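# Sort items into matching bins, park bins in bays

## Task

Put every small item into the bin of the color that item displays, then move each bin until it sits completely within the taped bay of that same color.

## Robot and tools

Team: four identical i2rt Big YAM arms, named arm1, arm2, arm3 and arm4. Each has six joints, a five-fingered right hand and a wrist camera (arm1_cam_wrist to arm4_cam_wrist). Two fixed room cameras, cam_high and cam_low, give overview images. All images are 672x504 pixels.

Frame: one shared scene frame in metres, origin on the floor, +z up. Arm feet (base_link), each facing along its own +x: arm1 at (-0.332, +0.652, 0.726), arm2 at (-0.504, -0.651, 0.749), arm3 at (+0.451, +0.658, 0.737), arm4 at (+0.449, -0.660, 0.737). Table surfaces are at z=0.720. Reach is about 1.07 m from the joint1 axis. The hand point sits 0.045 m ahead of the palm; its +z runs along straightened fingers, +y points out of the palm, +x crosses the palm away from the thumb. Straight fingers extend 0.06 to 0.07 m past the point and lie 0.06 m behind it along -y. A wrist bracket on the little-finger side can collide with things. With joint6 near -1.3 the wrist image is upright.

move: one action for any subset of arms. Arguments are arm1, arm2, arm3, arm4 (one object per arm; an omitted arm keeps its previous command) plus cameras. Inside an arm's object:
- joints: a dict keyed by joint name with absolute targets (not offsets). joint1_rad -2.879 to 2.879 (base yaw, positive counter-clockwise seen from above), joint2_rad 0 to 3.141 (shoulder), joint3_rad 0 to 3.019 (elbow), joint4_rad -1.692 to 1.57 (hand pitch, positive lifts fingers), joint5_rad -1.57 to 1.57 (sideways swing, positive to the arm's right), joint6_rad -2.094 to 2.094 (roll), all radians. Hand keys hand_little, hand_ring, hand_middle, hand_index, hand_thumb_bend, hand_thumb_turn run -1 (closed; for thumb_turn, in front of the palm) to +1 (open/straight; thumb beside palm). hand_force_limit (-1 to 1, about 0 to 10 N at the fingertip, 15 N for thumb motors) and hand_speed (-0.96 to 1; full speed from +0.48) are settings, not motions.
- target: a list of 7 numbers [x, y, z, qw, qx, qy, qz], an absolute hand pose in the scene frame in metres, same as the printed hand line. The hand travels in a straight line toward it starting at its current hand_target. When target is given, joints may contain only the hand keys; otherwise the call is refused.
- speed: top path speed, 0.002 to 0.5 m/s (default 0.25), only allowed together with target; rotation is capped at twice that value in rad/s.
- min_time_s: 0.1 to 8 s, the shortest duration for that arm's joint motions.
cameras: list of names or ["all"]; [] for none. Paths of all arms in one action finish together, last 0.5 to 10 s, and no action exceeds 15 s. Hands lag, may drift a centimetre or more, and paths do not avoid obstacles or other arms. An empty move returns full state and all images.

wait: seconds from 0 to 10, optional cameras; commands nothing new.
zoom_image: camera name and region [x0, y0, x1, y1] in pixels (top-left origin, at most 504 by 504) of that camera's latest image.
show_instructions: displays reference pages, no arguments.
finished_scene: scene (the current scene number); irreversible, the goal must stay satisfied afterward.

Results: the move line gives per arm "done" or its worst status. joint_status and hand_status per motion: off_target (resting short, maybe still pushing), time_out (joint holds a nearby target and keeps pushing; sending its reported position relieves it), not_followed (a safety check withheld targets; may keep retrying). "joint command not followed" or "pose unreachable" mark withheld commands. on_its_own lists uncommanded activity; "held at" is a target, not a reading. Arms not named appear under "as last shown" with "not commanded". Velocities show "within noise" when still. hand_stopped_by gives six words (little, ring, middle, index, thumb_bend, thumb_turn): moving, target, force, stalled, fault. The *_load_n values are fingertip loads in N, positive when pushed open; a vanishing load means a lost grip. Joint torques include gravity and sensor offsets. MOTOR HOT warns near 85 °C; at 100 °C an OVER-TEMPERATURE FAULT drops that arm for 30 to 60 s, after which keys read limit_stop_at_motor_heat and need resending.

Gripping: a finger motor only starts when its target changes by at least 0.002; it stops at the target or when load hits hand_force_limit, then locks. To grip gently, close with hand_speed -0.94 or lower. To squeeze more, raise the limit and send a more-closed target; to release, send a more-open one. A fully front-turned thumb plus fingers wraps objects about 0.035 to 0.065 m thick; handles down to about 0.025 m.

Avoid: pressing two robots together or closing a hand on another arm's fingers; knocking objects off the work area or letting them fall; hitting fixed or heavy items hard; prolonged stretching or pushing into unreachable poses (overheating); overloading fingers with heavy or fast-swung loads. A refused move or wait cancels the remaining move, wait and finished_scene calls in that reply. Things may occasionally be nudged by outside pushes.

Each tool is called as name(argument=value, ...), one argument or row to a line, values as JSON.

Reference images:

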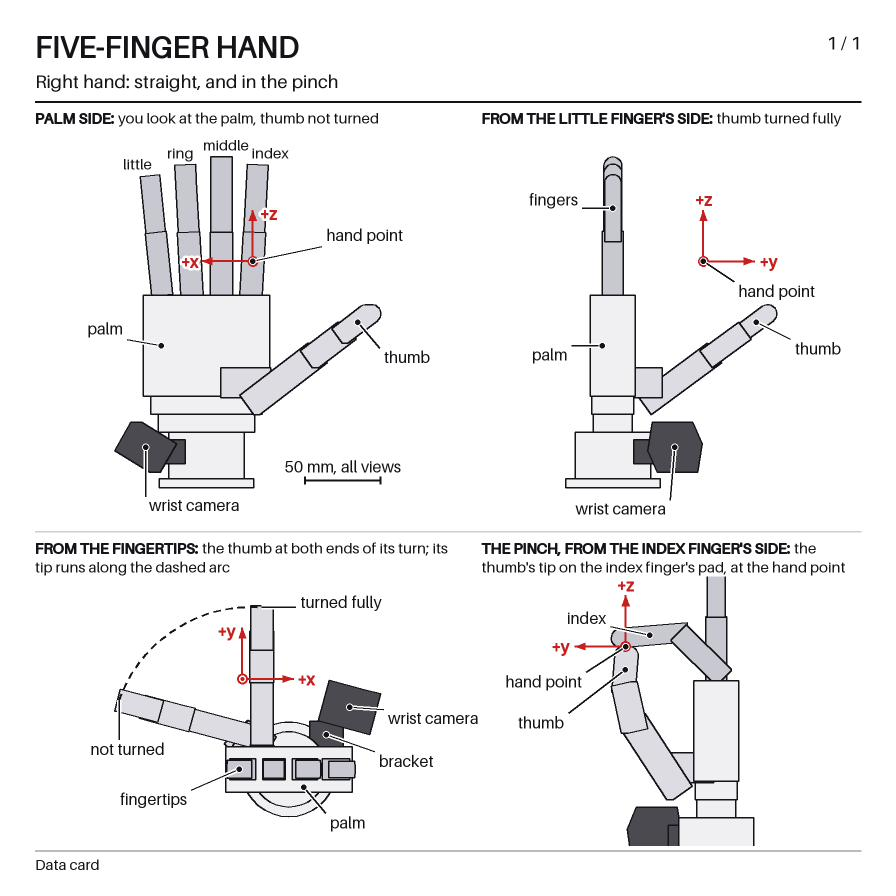

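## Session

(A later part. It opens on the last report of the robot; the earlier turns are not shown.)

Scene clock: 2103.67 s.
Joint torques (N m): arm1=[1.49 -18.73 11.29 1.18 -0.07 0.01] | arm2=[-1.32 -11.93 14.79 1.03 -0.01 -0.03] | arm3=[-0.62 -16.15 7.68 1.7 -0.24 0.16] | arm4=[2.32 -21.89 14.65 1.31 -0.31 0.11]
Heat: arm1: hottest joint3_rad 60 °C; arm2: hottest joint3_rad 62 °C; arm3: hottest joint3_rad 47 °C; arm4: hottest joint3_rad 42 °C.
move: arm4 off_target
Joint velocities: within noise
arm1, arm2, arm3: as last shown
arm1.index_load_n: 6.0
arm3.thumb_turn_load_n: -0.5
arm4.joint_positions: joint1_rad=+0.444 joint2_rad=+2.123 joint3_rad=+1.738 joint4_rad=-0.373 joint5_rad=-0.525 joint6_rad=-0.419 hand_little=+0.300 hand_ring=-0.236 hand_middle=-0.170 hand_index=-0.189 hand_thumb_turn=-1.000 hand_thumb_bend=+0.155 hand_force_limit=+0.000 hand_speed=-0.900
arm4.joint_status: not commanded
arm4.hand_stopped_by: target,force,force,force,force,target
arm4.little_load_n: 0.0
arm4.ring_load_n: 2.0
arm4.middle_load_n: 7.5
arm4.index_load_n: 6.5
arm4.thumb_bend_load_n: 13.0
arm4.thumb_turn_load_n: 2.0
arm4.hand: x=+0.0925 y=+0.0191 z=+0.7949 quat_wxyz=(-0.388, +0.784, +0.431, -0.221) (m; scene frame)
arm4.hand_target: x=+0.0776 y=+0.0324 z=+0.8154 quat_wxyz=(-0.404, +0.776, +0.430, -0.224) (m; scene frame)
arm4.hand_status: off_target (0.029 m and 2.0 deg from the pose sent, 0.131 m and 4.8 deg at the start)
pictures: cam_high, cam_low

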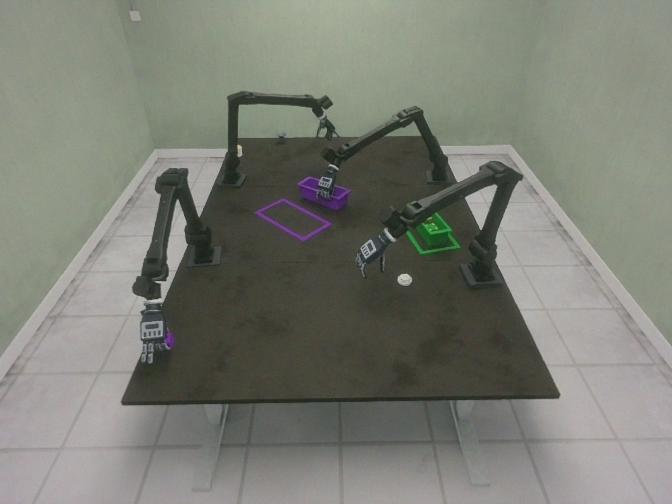

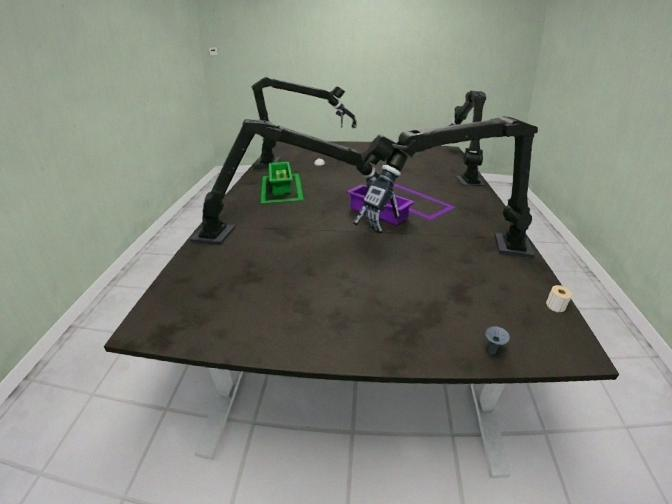

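move(
  arm4={"target":[0.086,0.025,0.785,-0.4038,0.7758,0.4301,-0.2239],"speed":0.06},
)

move(
  arm4={"joints":{"hand_thumb_bend":1.0,"hand_index":0.2,"hand_middle":0.2,"hand_ring":0.2,"hand_speed":-0.6}},
)

move(
  arm4={"target":[0.076,0.035,0.88,-0.4038,0.7758,0.4301,-0.2239],"speed":0.1},
)

move(
  arm4={"target":[0.074,0.040,1.0,-0.4038,0.7758,0.4301,-0.2239],"speed":0.15},
  cameras=["cam_high"],
)

zoom_image(
  camera="cam_high",
  region=[240, 150, 360, 250],
)

Scene clock: 2124.73 s.
Joint torques (N m): arm1=[1.55 -18.78 11.28 1.22 -0.08 0.01] | arm2=[-1.32 -11.87 14.75 1.03 -0.01 -0.04] | arm3=[-0.73 -15.79 7.6 1.65 -0.28 0.12] | arm4=[1.79 -21.89 9.28 2.21 -0.42 0.01]
Heat: arm1: hottest joint3_rad 60 °C; arm2: hottest joint3_rad 62 °C; arm3: hottest joint3_rad 46 °C; arm4: hottest joint3_rad 44 °C.
move: arm4 done
Joint velocities: within noise
arm1, arm2, arm3: as last shown
arm1.thumb_turn_load_n: 0.0
arm3.thumb_turn_load_n: 0.0
arm4.joint_positions: joint1_rad=+0.444 joint2_rad=+2.129 joint3_rad=+1.728 joint4_rad=-0.320 joint5_rad=-0.527 joint6_rad=-0.414 hand_little=+0.300 hand_ring=-0.236 hand_middle=-0.170 hand_index=-0.189 hand_thumb_turn=-1.000 hand_thumb_bend=+0.155 hand_force_limit=+0.000 hand_speed=-0.900
arm4.joint_status: not commanded
arm4.hand_stopped_by: target,force,force,force,force,target
arm4.little_load_n: 0.0
arm4.ring_load_n: 4.0
arm4.middle_load_n: 5.5
arm4.index_load_n: 4.5
arm4.thumb_bend_load_n: 11.0
arm4.thumb_turn_load_n: 1.0
arm4.hand: x=+0.0895 y=+0.0254 z=+0.7930 quat_wxyz=(-0.404, +0.776, +0.430, -0.221) (m; scene frame)
arm4.hand_target: x=+0.0860 y=+0.0248 z=+0.7850 quat_wxyz=(-0.404, +0.776, +0.430, -0.224) (m; scene frame)
arm4.hand_status: done (0.009 m and 0.3 deg from the pose sent, 0.013 m and 2.0 deg at the start)
pictures: none

Scene clock: 2126.70 s.
Joint torques (N m): arm1=[1.55 -18.73 11.26 1.18 -0.07 0.01] | arm2=[-1.32 -11.93 14.75 1.02 -0.01 -0.03] | arm3=[0.03 -16.09 7.56 1.58 -0.23 0.16] | arm4=[1.79 -21.95 9.26 2.15 -0.42 0.01]
Heat: arm1: hottest joint3_rad 60 °C; arm2: hottest joint3_rad 62 °C; arm3: hottest joint3_rad 46 °C; arm4: hottest joint3_rad 44 °C.
move: arm4 done
Joint velocities: within noise
arm1.joint_positions: joint1_rad=-1.717 joint2_rad=+1.753 joint3_rad=+1.292 joint4_rad=-0.239 joint5_rad=-0.123 joint6_rad=-0.084 hand_little=+1.000 hand_ring=+1.000 hand_middle=-0.115 hand_index=-0.153 hand_thumb_turn=-1.000 hand_thumb_bend=+1.000 hand_force_limit=-0.200 hand_speed=-0.900
arm1.joint_status: not commanded
arm1.hand_stopped_by: target,target,force,force,target,target
arm1.little_load_n: 0.0
arm1.ring_load_n: 0.0
arm1.middle_load_n: 6.5
arm1.index_load_n: 6.5
arm1.thumb_bend_load_n: 1.0
arm1.thumb_turn_load_n: 0.0
arm1.hand: x=-0.9922 y=+0.6183 z=+0.8394 quat_wxyz=(+0.281, -0.599, -0.675, +0.328) (m; scene frame)
arm1.hand_target: x=-1.0098 y=+0.6130 z=+0.8803 quat_wxyz=(+0.303, -0.582, -0.669, +0.349) (m; scene frame)
arm1.hand_status: not commanded
arm2, arm3: as last shown
arm4.joint_positions: joint1_rad=+0.444 joint2_rad=+2.129 joint3_rad=+1.728 joint4_rad=-0.318 joint5_rad=-0.527 joint6_rad=-0.414 hand_little=+0.300 hand_ring=+0.200 hand_middle=+0.200 hand_index=+0.200 hand_thumb_turn=-1.000 hand_thumb_bend=+1.000 hand_force_limit=+0.000 hand_speed=-0.600
arm4.joint_status: all done
arm4.hand_stopped_by: target,target,target,target,target,target
arm4.little_load_n: 0.0
arm4.ring_load_n: 0.0
arm4.middle_load_n: 0.0
arm4.index_load_n: 0.0
arm4.thumb_bend_load_n: 0.0
arm4.thumb_turn_load_n: 0.0
arm4.hand: x=+0.0894 y=+0.0257 z=+0.7932 quat_wxyz=(-0.405, +0.776, +0.430, -0.221) (m; scene frame)
arm4.hand_target: x=+0.0860 y=+0.0248 z=+0.7850 quat_wxyz=(-0.404, +0.776, +0.430, -0.224) (m; scene frame)
arm4.hand_status: not commanded
pictures: none

Scene clock: 2128.47 s.
Joint torques (N m): arm1=[1.55 -18.78 11.28 1.18 -0.07 0.01] | arm2=[-1.32 -11.87 14.75 1.03 -0.01 -0.03] | arm3=[-0.15 -16.26 7.65 1.7 -0.28 0.15] | arm4=[2.26 -22.71 14.24 1.26 -0.22 0.05]
Heat: arm1: hottest joint3_rad 60 °C; arm2: hottest joint3_rad 62 °C; arm3: hottest joint3_rad 46 °C; arm4: hottest joint3_rad 45 °C.
move: arm4 off_target
Joint velocities: within noise
arm1, arm2, arm3: as last shown
arm1.thumb_turn_load_n: -0.5
arm4.joint_positions: joint1_rad=+0.444 joint2_rad=+2.088 joint3_rad=+1.850 joint4_rad=-0.517 joint5_rad=-0.527 joint6_rad=-0.412 hand_little=+0.300 hand_ring=+0.200 hand_middle=+0.200 hand_index=+0.200 hand_thumb_turn=-1.000 hand_thumb_bend=+1.000 hand_force_limit=+0.000 hand_speed=-0.600
arm4.joint_status: not commanded
arm4.hand_stopped_by: target,target,target,target,target,target
arm4.little_load_n: 0.0
arm4.ring_load_n: 0.0
arm4.middle_load_n: 0.0
arm4.index_load_n: 0.0
arm4.thumb_bend_load_n: 0.0
arm4.thumb_turn_load_n: 0.0
arm4.hand: x=+0.0887 y=+0.0255 z=+0.8577 quat_wxyz=(-0.389, +0.784, +0.428, -0.224) (m; scene frame)
arm4.hand_target: x=+0.0764 y=+0.0338 z=+0.8801 quat_wxyz=(-0.404, +0.776, +0.430, -0.224) (m; scene frame)
arm4.hand_status: off_target (0.027 m and 2.0 deg from the pose sent, 0.088 m and 0.4 deg at the start)
pictures: none

Scene clock: 2130.20 s.
Joint torques (N m): arm1=[1.44 -18.78 11.28 1.18 -0.07 0.01] | arm2=[-1.26 -11.81 14.75 1.03 -0.01 -0.03] | arm3=[-0.38 -16.15 7.75 1.7 -0.21 0.15] | arm4=[2.2 -21.07 14.71 1.28 -0.24 0.02]
Heat: arm1: hottest joint3_rad 60 °C; arm2: hottest joint3_rad 62 °C; arm3: hottest joint3_rad 46 °C; arm4: hottest joint3_rad 45 °C.
move: arm4 off_target
Joint velocities: within noise
arm1, arm3: as last shown
arm2.joint_positions: joint1_rad=+0.291 joint2_rad=+1.439 joint3_rad=+1.171 joint4_rad=-0.393 joint5_rad=+0.143 joint6_rad=+0.082 hand_little=+0.200 hand_ring=+0.100 hand_middle=+0.100 hand_index=+0.100 hand_thumb_turn=-1.000 hand_thumb_bend=+1.000 hand_force_limit=-0.400 hand_speed=-0.600
arm2.joint_status: not commanded
arm2.hand_stopped_by: target,target,target,target,target,target
arm2.little_load_n: 0.0
arm2.ring_load_n: 0.0
arm2.middle_load_n: 0.0
arm2.index_load_n: 0.0
arm2.thumb_bend_load_n: 0.0
arm2.thumb_turn_load_n: 0.0
arm2.hand: x=-0.7220 y=-0.1097 z=+0.9598 quat_wxyz=(-0.448, +0.888, +0.096, -0.040) (m; scene frame)
arm2.hand_target: x=-0.7315 y=-0.1002 z=+0.9919 quat_wxyz=(-0.469, +0.876, +0.097, -0.048) (m; scene frame)
arm2.hand_status: not commanded
arm4.joint_positions: joint1_rad=+0.444 joint2_rad=+2.077 joint3_rad=+2.172 joint4_rad=-0.836 joint5_rad=-0.527 joint6_rad=-0.409 hand_little=+0.300 hand_ring=+0.200 hand_middle=+0.200 hand_index=+0.200 hand_thumb_turn=-1.000 hand_thumb_bend=+1.000 hand_force_limit=+0.000 hand_speed=-0.600
arm4.joint_status: not commanded
arm4.hand_stopped_by: target,target,target,target,target,target
arm4.little_load_n: 0.0
arm4.ring_load_n: 0.0
arm4.middle_load_n: 0.0
arm4.index_load_n: 0.0
arm4.thumb_bend_load_n: 0.0
arm4.thumb_turn_load_n: 0.0
arm4.hand: x=+0.0843 y=+0.0334 z=+0.9890 quat_wxyz=(-0.395, +0.782, +0.428, -0.223) (m; scene frame)
arm4.hand_target: x=+0.0743 y=+0.0392 z=+0.9999 quat_wxyz=(-0.404, +0.776, +0.430, -0.224) (m; scene frame)
arm4.hand_status: off_target (0.016 m and 1.2 deg from the pose sent, 0.144 m and 2.0 deg at the start)
pictures: cam_high

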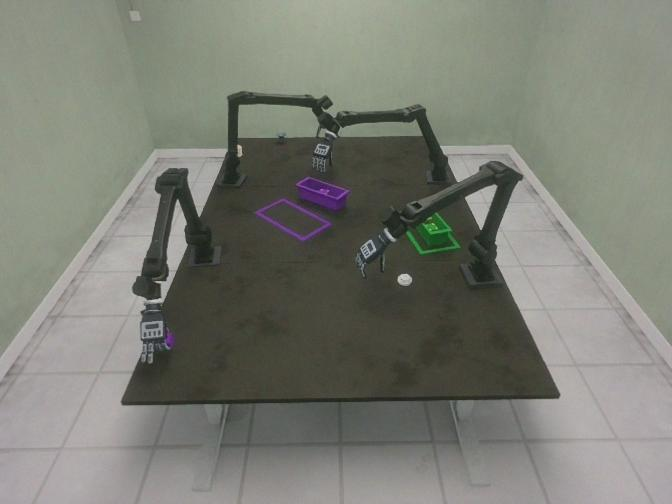

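Scaled by 4.200 from the camera's 672x504 image, which has a finer 960x720 frame.

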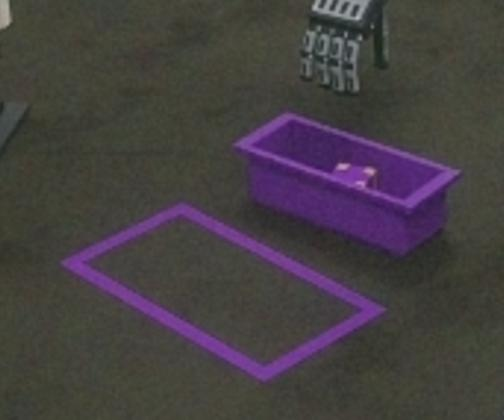

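move(
  arm4={"target":[0.24,-0.24,1.0,-0.4038,0.7758,0.4301,-0.2239],"speed":0.25},
)

move(
  arm4={"joints":{"joint1_rad":-1.1},"min_time_s":6},
  cameras=["arm3_cam_wrist"],
)

Scene clock: 2148.63 s.
Joint torques (N m): arm1=[1.61 -18.67 11.26 1.18 -0.08 0.01] | arm2=[-1.38 -11.81 14.76 1.03 -0.01 -0.03] | arm3=[-0.56 -16.03 7.53 1.66 -0.25 0.15] | arm4=[1.03 -9.41 9.91 1.24 -0.5 -0.11]
Heat: arm1: hottest joint3_rad 60 °C; arm2: hottest joint3_rad 62 °C; arm3: hottest joint3_rad 46 °C; arm4: hottest joint3_rad 47 °C.
move: arm4 done
Joint velocities: within noise
arm1, arm2, arm3: as last shown
arm1.thumb_turn_load_n: 0.0
arm2.little_load_n: 0.5
arm2.ring_load_n: -0.5
arm4.joint_positions: joint1_rad=+0.319 joint2_rad=+1.224 joint3_rad=+1.138 joint4_rad=-0.685 joint5_rad=-0.629 joint6_rad=-0.512 hand_little=+0.300 hand_ring=+0.200 hand_middle=+0.200 hand_index=+0.200 hand_thumb_turn=-1.000 hand_thumb_bend=+1.000 hand_force_limit=+0.000 hand_speed=-0.600
arm4.joint_status: not commanded
arm4.hand_stopped_by: target,target,target,target,target,target
arm4.little_load_n: 0.0
arm4.ring_load_n: 0.0
arm4.middle_load_n: 0.0
arm4.index_load_n: 0.0
arm4.thumb_bend_load_n: 0.0
arm4.thumb_turn_load_n: 0.0
arm4.hand: x=+0.2350 y=-0.2401 z=+1.0026 quat_wxyz=(-0.406, +0.774, +0.431, -0.225) (m; scene frame)
arm4.hand_target: x=+0.2399 y=-0.2400 z=+1.0000 quat_wxyz=(-0.404, +0.776, +0.430, -0.224) (m; scene frame)
arm4.hand_status: done (0.006 m and 0.4 deg from the pose sent, 0.315 m and 1.2 deg at the start)
pictures: none

Scene clock: 2155.07 s.
Joint torques (N m): arm1=[1.55 -18.73 11.29 1.18 -0.07 0.01] | arm2=[-1.32 -11.93 14.75 1.03 -0.01 -0.03] | arm3=[-0.21 -15.85 7.54 1.73 -0.25 0.11] | arm4=[1.26 -9.29 9.92 1.22 -0.49 -0.13]
Heat: arm1: hottest joint3_rad 60 °C; arm2: hottest joint3_rad 62 °C; arm3: hottest joint3_rad 46 °C; arm4: hottest joint3_rad 47 °C.
move: arm4 done
Joint velocities: within noise
arm1, arm2: as last shown
arm1.index_load_n: 6.0
arm1.thumb_bend_load_n: 1.5
arm2.little_load_n: 0.0
arm2.ring_load_n: 0.0
arm3.joint_positions: joint1_rad=+0.449 joint2_rad=+1.709 joint3_rad=+1.609 joint4_rad=-0.815 joint5_rad=-0.304 joint6_rad=-0.235 hand_little=+1.000 hand_ring=+0.250 hand_middle=+0.250 hand_index=+0.250 hand_thumb_turn=-1.000 hand_thumb_bend=+1.000 hand_force_limit=-0.300 hand_speed=-0.600
arm3.joint_status: not commanded
arm3.hand_stopped_by: target,target,target,target,target,target
arm3.little_load_n: 0.0
arm3.ring_load_n: 0.0
arm3.middle_load_n: 0.0
arm3.index_load_n: 0.0
arm3.thumb_bend_load_n: 0.0
arm3.thumb_turn_load_n: 0.0
arm3.hand: x=+0.6933 y=+0.0788 z=+0.9546 quat_wxyz=(-0.152, +0.285, -0.892, +0.316) (m; scene frame)
arm3.hand_target: x=+0.6946 y=+0.0789 z=+0.9580 quat_wxyz=(-0.154, +0.282, -0.890, +0.322) (m; scene frame)
arm3.hand_status: not commanded
arm4.joint_positions: joint1_rad=-1.092 joint2_rad=+1.224 joint3_rad=+1.138 joint4_rad=-0.685 joint5_rad=-0.630 joint6_rad=-0.512 hand_little=+0.300 hand_ring=+0.200 hand_middle=+0.200 hand_index=+0.200 hand_thumb_turn=-1.000 hand_thumb_bend=+1.000 hand_force_limit=+0.000 hand_speed=-0.600
arm4.joint_status: all done
arm4.hand_stopped_by: target,target,target,target,target,target
arm4.little_load_n: 0.0
arm4.ring_load_n: 0.0
arm4.middle_load_n: 0.0
arm4.index_load_n: 0.0
arm4.thumb_bend_load_n: 0.5
arm4.thumb_turn_load_n: 0.0
arm4.hand: x=+0.8282 y=-0.3848 z=+1.0075 quat_wxyz=(-0.461, +0.866, -0.173, +0.093) (m; scene frame)
arm4.hand_target: x=+0.8284 y=-0.3888 z=+1.0049 quat_wxyz=(-0.458, +0.867, -0.174, +0.092) (m; scene frame)
arm4.hand_status: not commanded
pictures: arm3_cam_wrist

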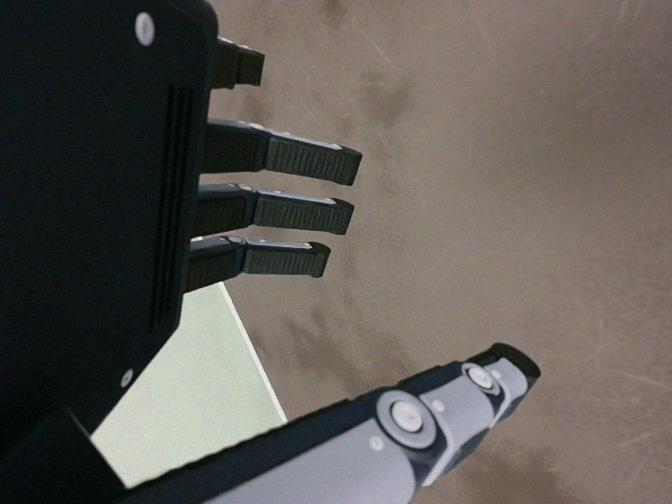

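move(
  arm3={"joints":{"joint1_rad":-0.2,"joint5_rad":0.27,"joint6_rad":0.23,"hand_index":0.3,"hand_middle":0.3,"hand_ring":0.3,"hand_little":0.3},"min_time_s":4},
)

move(
  arm3={"target":[0.110,-0.075,0.93,0.1457,-0.28,-0.8417,0.4382],"speed":0.15},
  cameras=["cam_high","cam_low","arm3_cam_wrist"],
)

zoom_image(
  camera="cam_high",
  region=[280, 150, 370, 225],
)

zoom_image(
  camera="cam_low",
  region=[330, 150, 450, 250],
)

Scene clock: 2172.70 s.
Joint torques (N m): arm1=[1.55 -18.78 11.26 1.18 -0.07 0.01] | arm2=[-1.26 -11.87 14.76 1.03 -0.01 -0.03] | arm3=[-0.85 -16.38 7.51 1.54 0.25 0.19] | arm4=[1.2 -9.29 9.92 1.24 -0.49 -0.13]
Heat: arm1: hottest joint3_rad 60 °C; arm2: hottest joint3_rad 63 °C; arm3: hottest joint3_rad 46 °C; arm4: hottest joint3_rad 45 °C.
move: arm3 done
Joint velocities: within noise
arm1, arm2, arm4: as last shown
arm1.index_load_n: 6.5
arm1.thumb_bend_load_n: 1.0
arm1.thumb_turn_load_n: -0.5
arm2.thumb_bend_load_n: 0.5
arm3.joint_positions: joint1_rad=-0.196 joint2_rad=+1.709 joint3_rad=+1.609 joint4_rad=-0.813 joint5_rad=+0.267 joint6_rad=+0.216 hand_little=+0.300 hand_ring=+0.300 hand_middle=+0.300 hand_index=+0.300 hand_thumb_turn=-1.000 hand_thumb_bend=+1.000 hand_force_limit=-0.300 hand_speed=-0.600
arm3.joint_status: all done
arm3.hand_stopped_by: target,target,target,target,target,target
arm3.little_load_n: 0.5
arm3.ring_load_n: 0.0
arm3.middle_load_n: 0.0
arm3.index_load_n: 0.0
arm3.thumb_bend_load_n: 0.0
arm3.thumb_turn_load_n: 0.0
arm3.hand: x=+0.2102 y=+0.0580 z=+0.9466 quat_wxyz=(+0.147, -0.310, -0.887, +0.309) (m; scene frame)
arm3.hand_target: x=+0.2076 y=+0.0584 z=+0.9500 quat_wxyz=(+0.147, -0.319, -0.881, +0.316) (m; scene frame)
arm3.hand_status: not commanded
arm4.thumb_bend_load_n: 0.0
pictures: none

Scene clock: 2174.83 s.
Joint torques (N m): arm1=[1.61 -18.73 11.28 1.18 -0.08 0.01] | arm2=[-1.32 -11.93 14.76 1.03 -0.01 -0.03] | arm3=[-1.26 -17.73 12.3 1.78 -0.1 -0.08] | arm4=[1.2 -9.29 9.92 1.24 -0.49 -0.12]
Heat: arm1: hottest joint3_rad 60 °C; arm2: hottest joint3_rad 63 °C; arm3: hottest joint3_rad 47 °C; arm4: hottest joint3_rad 45 °C.
move: arm3 off_target
Joint velocities: within noise
arm1, arm2, arm4: as last shown
arm1.thumb_turn_load_n: 0.0
arm2.thumb_bend_load_n: 0.0
arm3.joint_positions: joint1_rad=-0.263 joint2_rad=+1.977 joint3_rad=+1.809 joint4_rad=-0.497 joint5_rad=+0.173 joint6_rad=+0.128 hand_little=+0.300 hand_ring=+0.300 hand_middle=+0.300 hand_index=+0.300 hand_thumb_turn=-1.000 hand_thumb_bend=+1.000 hand_force_limit=-0.300 hand_speed=-0.600
arm3.joint_status: not commanded
arm3.hand_stopped_by: target,target,target,target,target,target
arm3.little_load_n: 0.0
arm3.ring_load_n: 0.0
arm3.middle_load_n: 0.0
arm3.index_load_n: 0.0
arm3.thumb_bend_load_n: 0.0
arm3.thumb_turn_load_n: 0.0
arm3.hand: x=+0.1236 y=-0.0606 z=+0.9124 quat_wxyz=(+0.140, -0.285, -0.851, +0.419) (m; scene frame)
arm3.hand_target: x=+0.1106 y=-0.0735 z=+0.9302 quat_wxyz=(+0.146, -0.280, -0.841, +0.438) (m; scene frame)
arm3.hand_status: off_target (0.026 m and 2.6 deg from the pose sent, 0.167 m and 16.0 deg at the start)
arm4.middle_load_n: -0.5
pictures: arm3_cam_wrist, cam_high, cam_low

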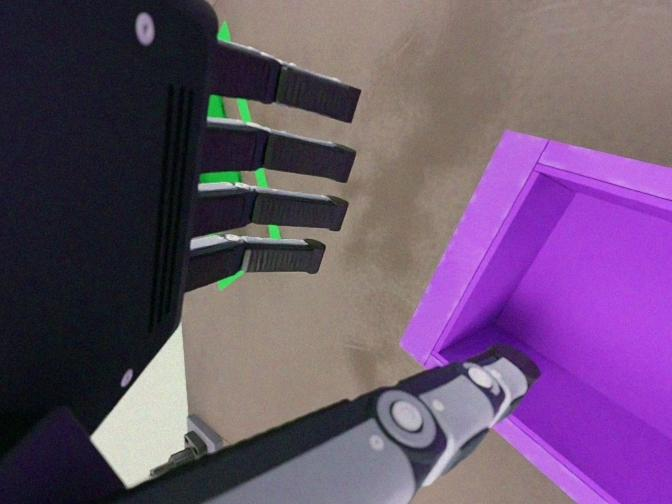

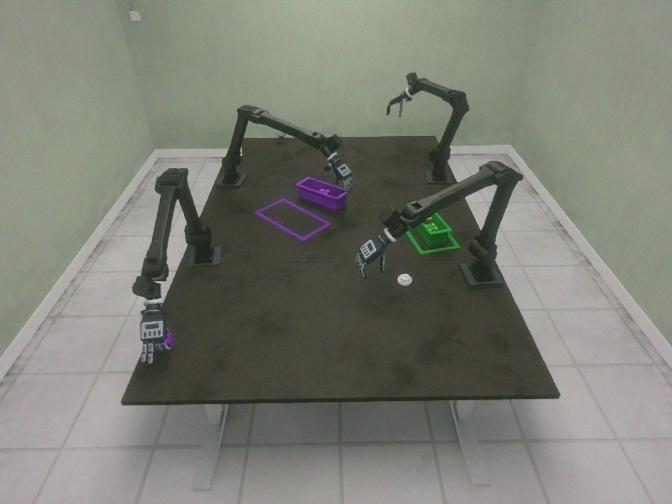

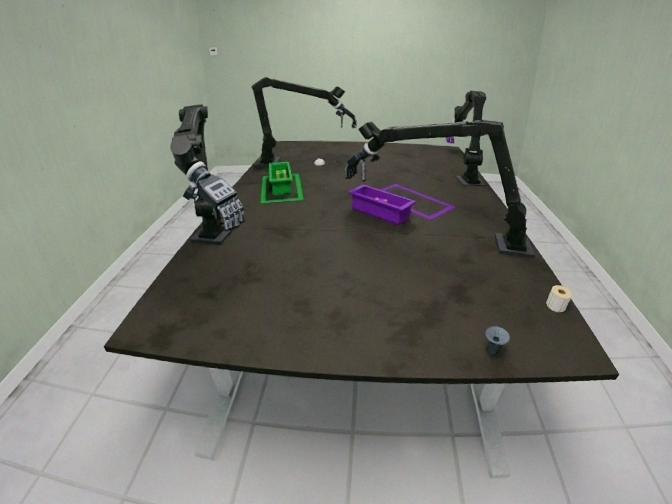

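Scaled by 5.600 from the camera's 672x504 image, which has a finer 960x720 frame.

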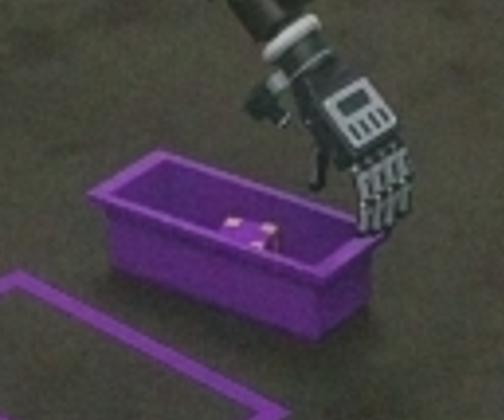

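Scaled by 4.200 from the camera's 672x504 image, which has a finer 960x720 frame.

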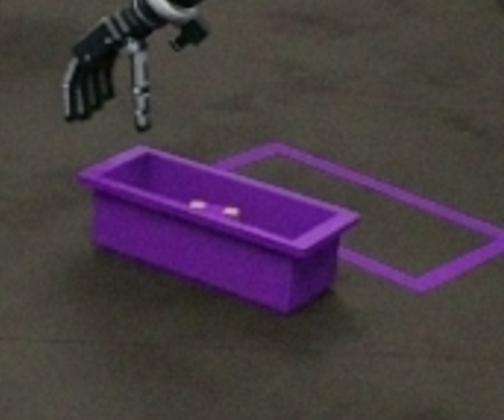

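move(
  arm3={"target":[0.106,-0.083,0.855,0.1457,-0.28,-0.8417,0.4382],"speed":0.08},
  cameras=["cam_high","cam_low","arm3_cam_wrist"],
)

zoom_image(
  camera="cam_high",
  region=[280, 150, 370, 225],
)

zoom_image(
  camera="cam_low",
  region=[330, 150, 450, 250],
)

Scene clock: 2198.97 s.
Joint torques (N m): arm1=[1.61 -18.73 11.29 1.18 -0.07 0.01] | arm2=[-1.26 -11.87 14.75 1.02 -0.01 -0.03] | arm3=[-0.5 -18.49 8.06 1.99 -0.06 -0.1] | arm4=[1.26 -9.29 9.92 1.24 -0.49 -0.13]
Heat: arm1: hottest joint3_rad 60 °C; arm2: hottest joint3_rad 63 °C; arm3: hottest joint3_rad 49 °C; arm4: hottest joint3_rad 44 °C.
move: arm3 off_target
Joint velocities: within noise
arm1, arm2, arm4: as last shown
arm3.joint_positions: joint1_rad=-0.263 joint2_rad=+2.050 joint3_rad=+1.785 joint4_rad=-0.347 joint5_rad=+0.171 joint6_rad=+0.128 hand_little=+0.300 hand_ring=+0.300 hand_middle=+0.300 hand_index=+0.300 hand_thumb_turn=-1.000 hand_thumb_bend=+1.000 hand_force_limit=-0.300 hand_speed=-0.600
arm3.joint_status: not commanded
arm3.hand_stopped_by: target,target,target,target,target,target
arm3.little_load_n: 0.0
arm3.ring_load_n: 0.0
arm3.middle_load_n: 0.0
arm3.index_load_n: 0.0
arm3.thumb_bend_load_n: -0.5
arm3.thumb_turn_load_n: 0.0
arm3.hand: x=+0.1131 y=-0.0846 z=+0.8698 quat_wxyz=(+0.142, -0.283, -0.839, +0.443) (m; scene frame)
arm3.hand_target: x=+0.1062 y=-0.0826 z=+0.8550 quat_wxyz=(+0.146, -0.280, -0.842, +0.438) (m; scene frame)
arm3.hand_status: off_target (0.016 m and 0.8 deg from the pose sent, 0.064 m and 2.6 deg at the start)
arm4.middle_load_n: 0.0
pictures: arm3_cam_wrist, cam_high, cam_low

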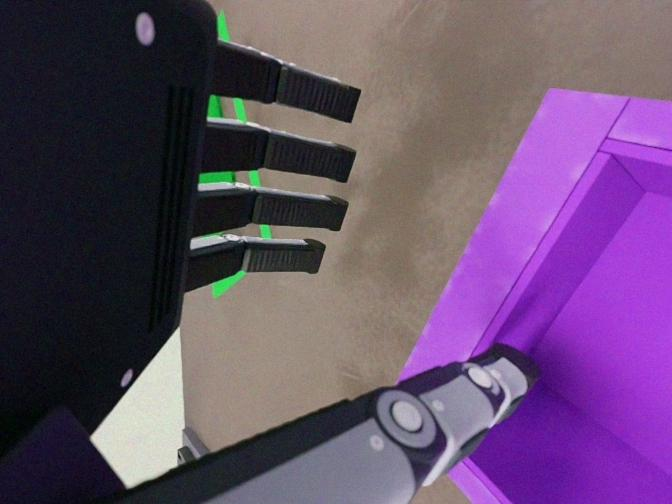

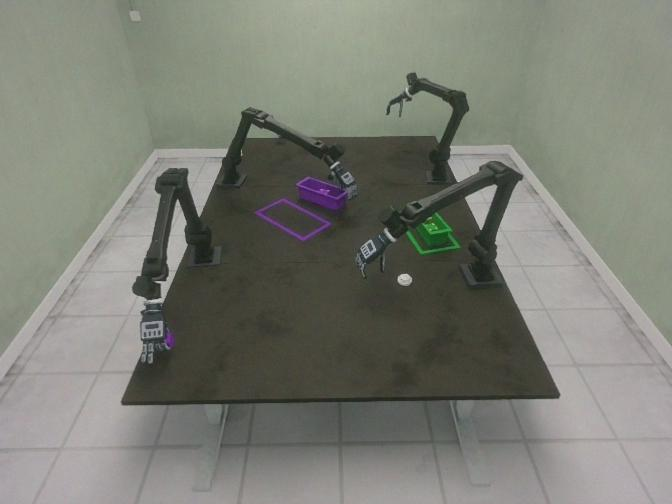

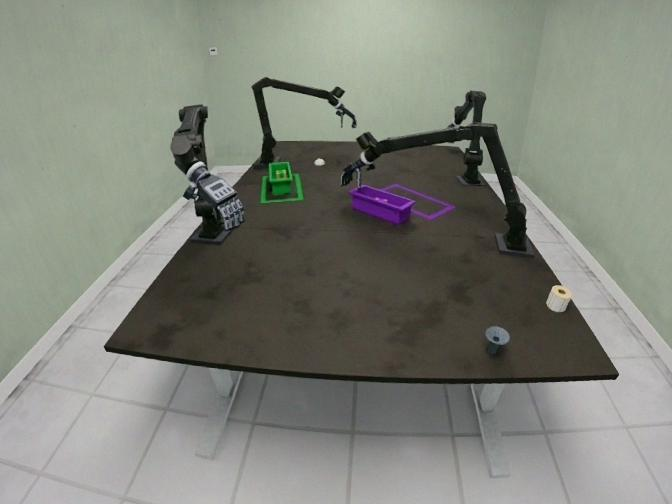

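Scaled by 5.600 from the camera's 672x504 image, which has a finer 960x720 frame.

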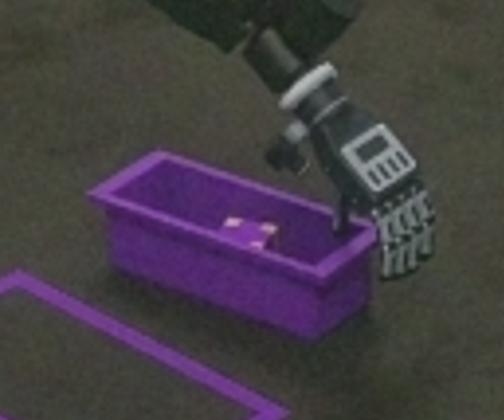

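Scaled by 4.200 from the camera's 672x504 image, which has a finer 960x720 frame.

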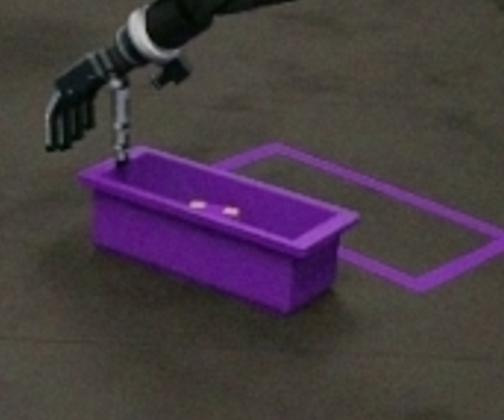

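move(
  arm3={"target": [0.106, -0.083, 0.822, 0.1457, -0.28, -0.8417, 0.4382], "speed": 0.08},
  cameras=["cam_high", "cam_low", "arm3_cam_wrist"],
)

zoom_image(
  camera="cam_high",
  region=[280, 150, 370, 225],
)

zoom_image(
  camera="cam_low",
  region=[330, 150, 450, 250],
)

Scene clock: 2246.77 s.
Joint torques (N m): arm1=[1.55 -18.73 11.28 1.18 -0.07 0] | arm2=[-1.32 -11.87 14.76 1.01 -0.01 -0.03] | arm3=[-1.2 -18.55 7.76 2.06 -0.07 -0.1] | arm4=[1.2 -9.29 9.91 1.25 -0.49 -0.12]
Heat: arm1: hottest joint3_rad 60 °C; arm2: hottest joint3_rad 63 °C; arm3: hottest joint3_rad 49 °C; arm4: hottest joint3_rad 43 °C.
move: arm3 off_target
Joint velocities: within noise
arm1.joint_positions: joint1_rad=-1.717 joint2_rad=+1.753 joint3_rad=+1.292 joint4_rad=-0.239 joint5_rad=-0.123 joint6_rad=-0.084 hand_little=+1.000 hand_ring=+1.000 hand_middle=-0.115 hand_index=-0.153 hand_thumb_turn=-1.000 hand_thumb_bend=+1.000 hand_force_limit=-0.200 hand_speed=-0.900
arm1.joint_status: not commanded
arm1.hand_stopped_by: target,target,force,force,target,target
arm1.little_load_n: 0.0
arm1.ring_load_n: 0.0
arm1.middle_load_n: 6.5
arm1.index_load_n: 6.5
arm1.thumb_bend_load_n: 1.0
arm1.thumb_turn_load_n: -0.5
arm1.hand: x=-0.9922 y=+0.6183 z=+0.8394 quat_wxyz=(+0.281, -0.599, -0.675, +0.328) (m; scene frame)
arm1.hand_target: x=-1.0098 y=+0.6130 z=+0.8803 quat_wxyz=(+0.303, -0.582, -0.669, +0.349) (m; scene frame)
arm1.hand_status: not commanded
arm2, arm4: as last shown
arm3.joint_positions: joint1_rad=-0.263 joint2_rad=+2.080 joint3_rad=+1.743 joint4_rad=-0.275 joint5_rad=+0.171 joint6_rad=+0.128 hand_little=+0.300 hand_ring=+0.300 hand_middle=+0.300 hand_index=+0.300 hand_thumb_turn=-1.000 hand_thumb_bend=+1.000 hand_force_limit=-0.300 hand_speed=-0.600
arm3.joint_status: not commanded
arm3.hand_stopped_by: target,target,target,target,target,target
arm3.little_load_n: 0.0
arm3.ring_load_n: 0.0
arm3.middle_load_n: 0.0
arm3.index_load_n: 0.0
arm3.thumb_bend_load_n: 0.0
arm3.thumb_turn_load_n: 0.0
arm3.hand: x=+0.1129 y=-0.0853 z=+0.8364 quat_wxyz=(+0.142, -0.283, -0.839, +0.443) (m; scene frame)
arm3.hand_target: x=+0.1061 y=-0.0827 z=+0.8222 quat_wxyz=(+0.146, -0.280, -0.842, +0.438) (m; scene frame)
arm3.hand_status: off_target (0.016 m and 0.8 deg from the pose sent, 0.048 m and 0.8 deg at the start)
pictures: arm3_cam_wrist, cam_high, cam_low

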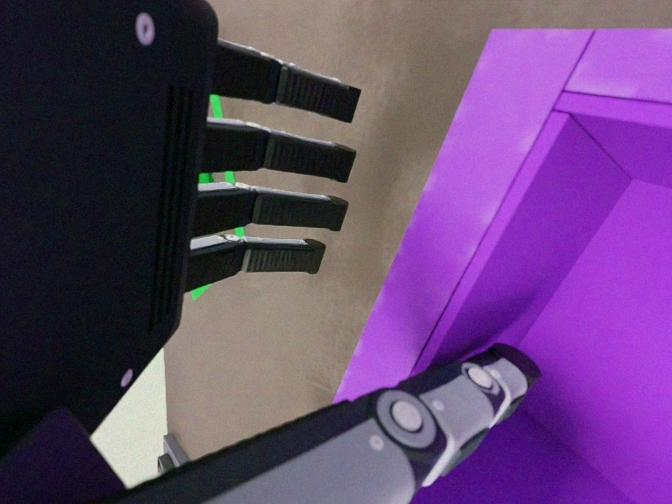

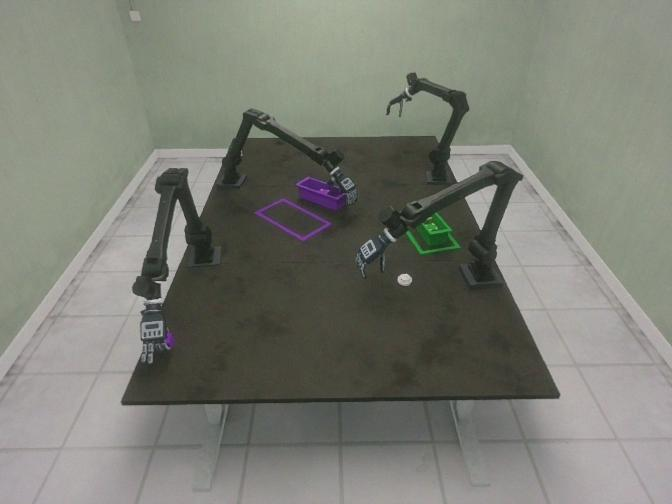

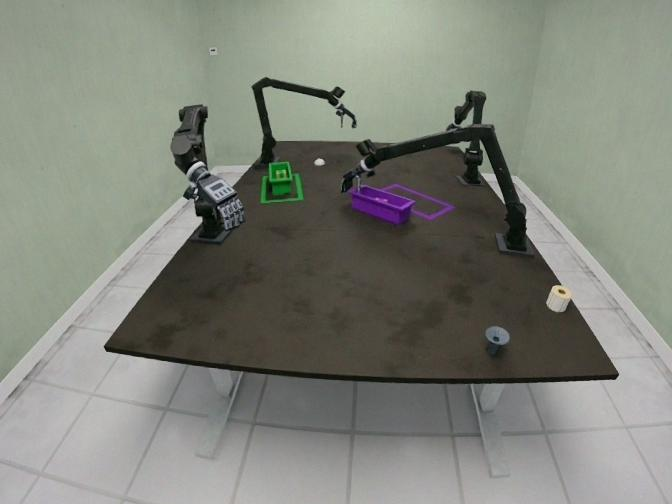

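Scaled by 5.600 from the camera's 672x504 image, which has a finer 960x720 frame.

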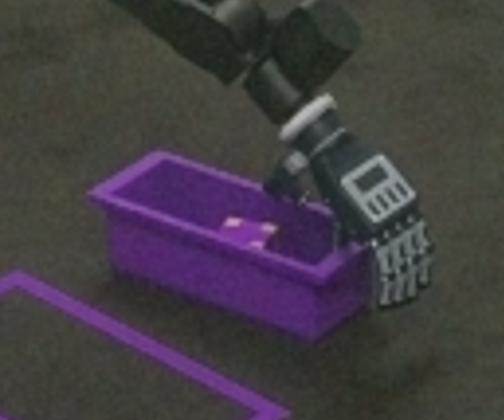

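Scaled by 4.200 from the camera's 672x504 image, which has a finer 960x720 frame.

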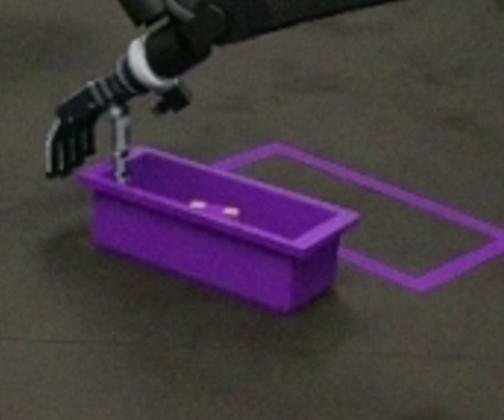

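move(
  arm3={"target": [0.106, -0.083, 0.788, 0.1457, -0.28, -0.8417, 0.4382], "speed": 0.06},
  cameras=["cam_high", "cam_low", "arm3_cam_wrist"],
)

zoom_image(
  camera="cam_high",
  region=[280, 150, 370, 225],
)

zoom_image(
  camera="cam_low",
  region=[330, 150, 450, 250],
)

Scene clock: 2254.50 s.
Joint torques (N m): arm1=[1.49 -18.84 11.29 1.18 -0.07 0] | arm2=[-1.26 -11.93 14.76 0.99 -0.01 -0.04] | arm3=[-1.44 -18.55 7.54 2.02 -0.05 -0.11] | arm4=[1.2 -9.29 9.91 1.24 -0.49 -0.13]
Heat: arm1: hottest joint3_rad 60 °C; arm2: hottest joint3_rad 63 °C; arm3: hottest joint3_rad 48 °C; arm4: hottest joint3_rad 42 °C.
move: arm3 off_target
Joint velocities: within noise
arm1, arm2, arm4: as last shown
arm1.thumb_turn_load_n: 0.0
arm2.little_load_n: 0.5
arm2.middle_load_n: 0.5
arm3.joint_positions: joint1_rad=-0.263 joint2_rad=+2.115 joint3_rad=+1.709 joint4_rad=-0.205 joint5_rad=+0.171 joint6_rad=+0.128 hand_little=+0.300 hand_ring=+0.300 hand_middle=+0.300 hand_index=+0.300 hand_thumb_turn=-1.000 hand_thumb_bend=+1.000 hand_force_limit=-0.300 hand_speed=-0.600
arm3.joint_status: not commanded
arm3.hand_stopped_by: target,target,target,target,target,target
arm3.little_load_n: 0.0
arm3.ring_load_n: 0.0
arm3.middle_load_n: 0.0
arm3.index_load_n: 0.0
arm3.thumb_bend_load_n: 0.0
arm3.thumb_turn_load_n: 0.0
arm3.hand: x=+0.1128 y=-0.0860 z=+0.8029 quat_wxyz=(+0.142, -0.283, -0.839, +0.443) (m; scene frame)
arm3.hand_target: x=+0.1062 y=-0.0826 z=+0.7880 quat_wxyz=(+0.146, -0.280, -0.842, +0.438) (m; scene frame)
arm3.hand_status: off_target (0.017 m and 0.8 deg from the pose sent, 0.049 m and 0.8 deg at the start)
pictures: arm3_cam_wrist, cam_high, cam_low

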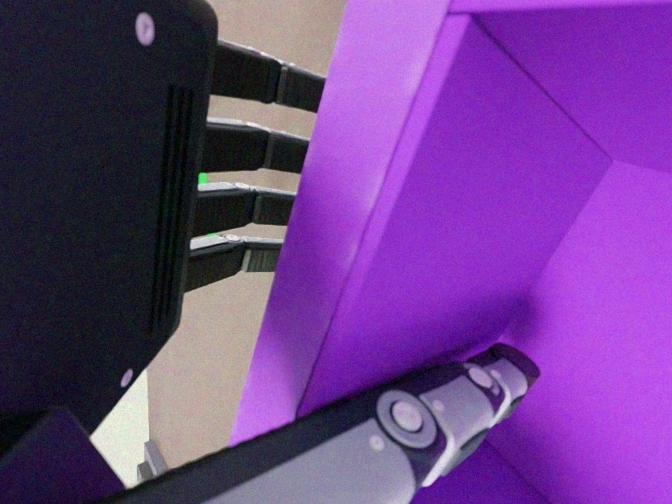

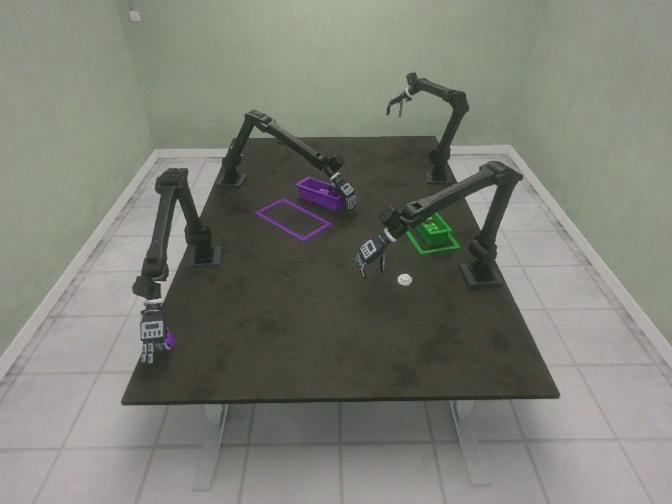

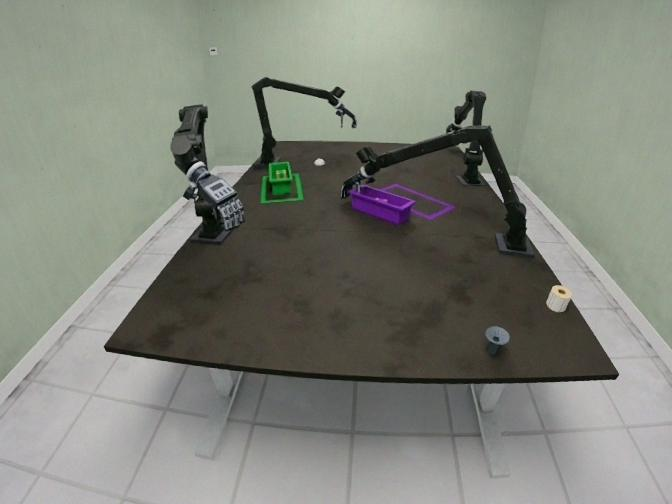

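Scaled by 5.600 from the camera's 672x504 image, which has a finer 960x720 frame.

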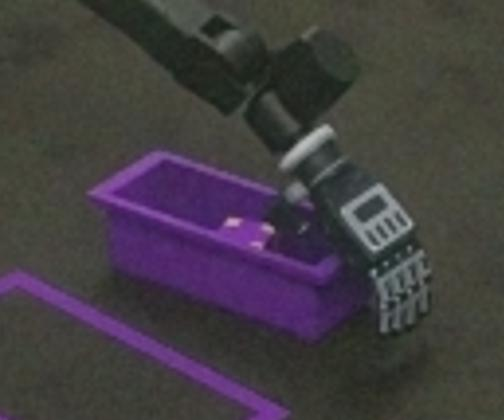

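Scaled by 4.200 from the camera's 672x504 image, which has a finer 960x720 frame.

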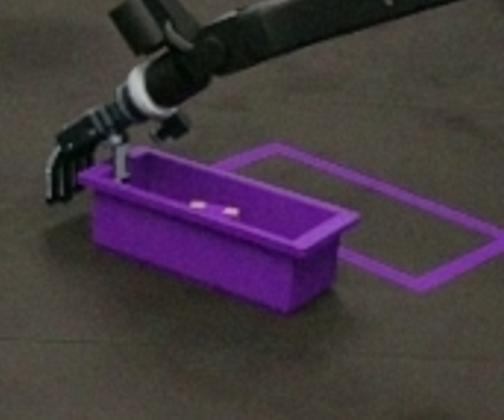

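move(
  arm3={"joints": {"hand_thumb_bend": 0.4, "hand_speed": -0.8, "hand_force_limit": -0.5}},
)

move(
  arm3={"joints": {"hand_thumb_bend": 0.1, "hand_index": -0.6, "hand_middle": -0.6, "hand_ring": -0.6, "hand_speed": -0.9, "hand_force_limit": -0.4}},
  cameras=["arm3_cam_wrist", "cam_high"],
)

Scene clock: 2264.90 s.
Joint torques (N m): arm1=[1.49 -18.73 11.29 1.17 -0.07 0.01] | arm2=[-1.38 -11.93 14.74 1.03 -0.01 -0.03] | arm3=[-0.85 -18.43 7.57 2.06 -0.07 -0.07] | arm4=[1.2 -9.29 9.91 1.24 -0.49 -0.13]
Heat: arm1: hottest joint3_rad 60 °C; arm2: hottest joint3_rad 63 °C; arm3: hottest joint3_rad 48 °C; arm4: hottest joint3_rad 42 °C.
move: arm3 done
Joint velocities: within noise
arm1, arm4: as last shown
arm1.thumb_turn_load_n: -0.5
arm2.joint_positions: joint1_rad=+0.291 joint2_rad=+1.439 joint3_rad=+1.171 joint4_rad=-0.393 joint5_rad=+0.143 joint6_rad=+0.082 hand_little=+0.200 hand_ring=+0.100 hand_middle=+0.100 hand_index=+0.100 hand_thumb_turn=-1.000 hand_thumb_bend=+1.000 hand_force_limit=-0.400 hand_speed=-0.600
arm2.joint_status: not commanded
arm2.hand_stopped_by: target,target,target,target,target,target
arm2.little_load_n: 0.0
arm2.ring_load_n: 0.0
arm2.middle_load_n: 0.0
arm2.index_load_n: 0.0
arm2.thumb_bend_load_n: 0.0
arm2.thumb_turn_load_n: 0.0
arm2.hand: x=-0.7220 y=-0.1097 z=+0.9598 quat_wxyz=(-0.448, +0.888, +0.096, -0.040) (m; scene frame)
arm2.hand_target: x=-0.7315 y=-0.1002 z=+0.9919 quat_wxyz=(-0.469, +0.876, +0.097, -0.048) (m; scene frame)
arm2.hand_status: not commanded
arm3.joint_positions: joint1_rad=-0.263 joint2_rad=+2.115 joint3_rad=+1.709 joint4_rad=-0.205 joint5_rad=+0.171 joint6_rad=+0.126 hand_little=+0.300 hand_ring=+0.300 hand_middle=+0.300 hand_index=+0.300 hand_thumb_turn=-1.000 hand_thumb_bend=+0.400 hand_force_limit=-0.500 hand_speed=-0.800
arm3.joint_status: all done
arm3.hand_stopped_by: target,target,target,target,target,target
arm3.little_load_n: 0.0
arm3.ring_load_n: 0.0
arm3.middle_load_n: 0.0
arm3.index_load_n: 0.0
arm3.thumb_bend_load_n: 0.5
arm3.thumb_turn_load_n: 0.0
arm3.hand: x=+0.1128 y=-0.0859 z=+0.8029 quat_wxyz=(+0.143, -0.282, -0.839, +0.443) (m; scene frame)
arm3.hand_target: x=+0.1062 y=-0.0826 z=+0.7880 quat_wxyz=(+0.146, -0.280, -0.842, +0.438) (m; scene frame)
arm3.hand_status: not commanded
pictures: none

Scene clock: 2268.30 s.
Joint torques (N m): arm1=[1.61 -18.78 11.26 1.17 -0.08 0] | arm2=[-1.32 -11.87 14.76 1.05 -0.02 -0.03] | arm3=[-0.79 -18.84 7.5 2.17 -0.05 -0.05] | arm4=[1.26 -9.35 9.92 1.22 -0.49 -0.12]
Heat: arm1: hottest joint3_rad 60 °C; arm2: hottest joint3_rad 63 °C; arm3: hottest joint3_rad 47 °C; arm4: hottest joint3_rad 42 °C.
move: arm3 off_target
Joint velocities: within noise
arm1, arm2, arm4: as last shown
arm1.thumb_bend_load_n: 1.5
arm1.thumb_turn_load_n: 0.0
arm3.joint_positions: joint1_rad=-0.263 joint2_rad=+2.115 joint3_rad=+1.709 joint4_rad=-0.205 joint5_rad=+0.170 joint6_rad=+0.125 hand_little=+0.300 hand_ring=-0.210 hand_middle=-0.154 hand_index=-0.192 hand_thumb_turn=-1.000 hand_thumb_bend=+0.160 hand_force_limit=-0.400 hand_speed=-0.900
arm3.joint_status: hand_ring off_target (ended at -0.210, target -0.600); hand_middle off_target (ended at -0.154, target -0.600); hand_index off_target (ended at -0.192, target -0.600); hand_thumb_bend off_target (ended at +0.160, target +0.100); the others done
arm3.hand_stopped_by: target,force,force,force,force,target
arm3.little_load_n: 0.0
arm3.ring_load_n: 3.5
arm3.middle_load_n: 3.5
arm3.index_load_n: 3.5
arm3.thumb_bend_load_n: 5.5
arm3.thumb_turn_load_n: 0.5
arm3.hand: x=+0.1128 y=-0.0860 z=+0.8026 quat_wxyz=(+0.143, -0.281, -0.839, +0.443) (m; scene frame)
arm3.hand_target: x=+0.1063 y=-0.0827 z=+0.7880 quat_wxyz=(+0.146, -0.280, -0.842, +0.438) (m; scene frame)
arm3.hand_status: not commanded
pictures: arm3_cam_wrist, cam_high

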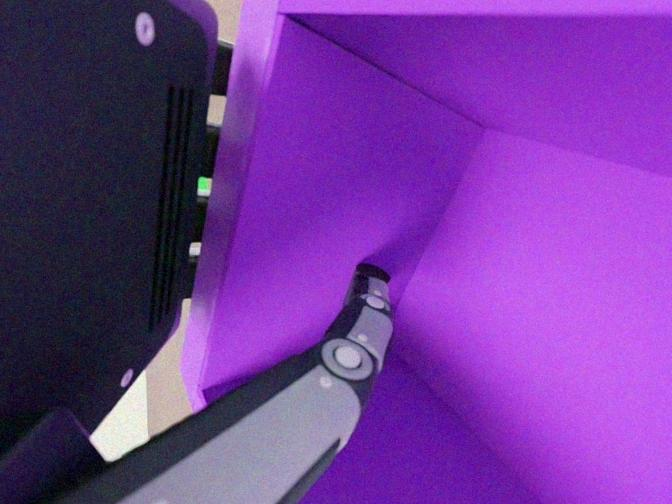

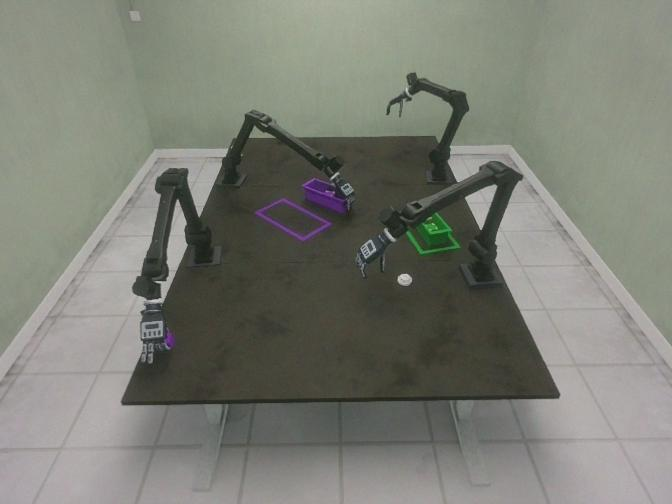

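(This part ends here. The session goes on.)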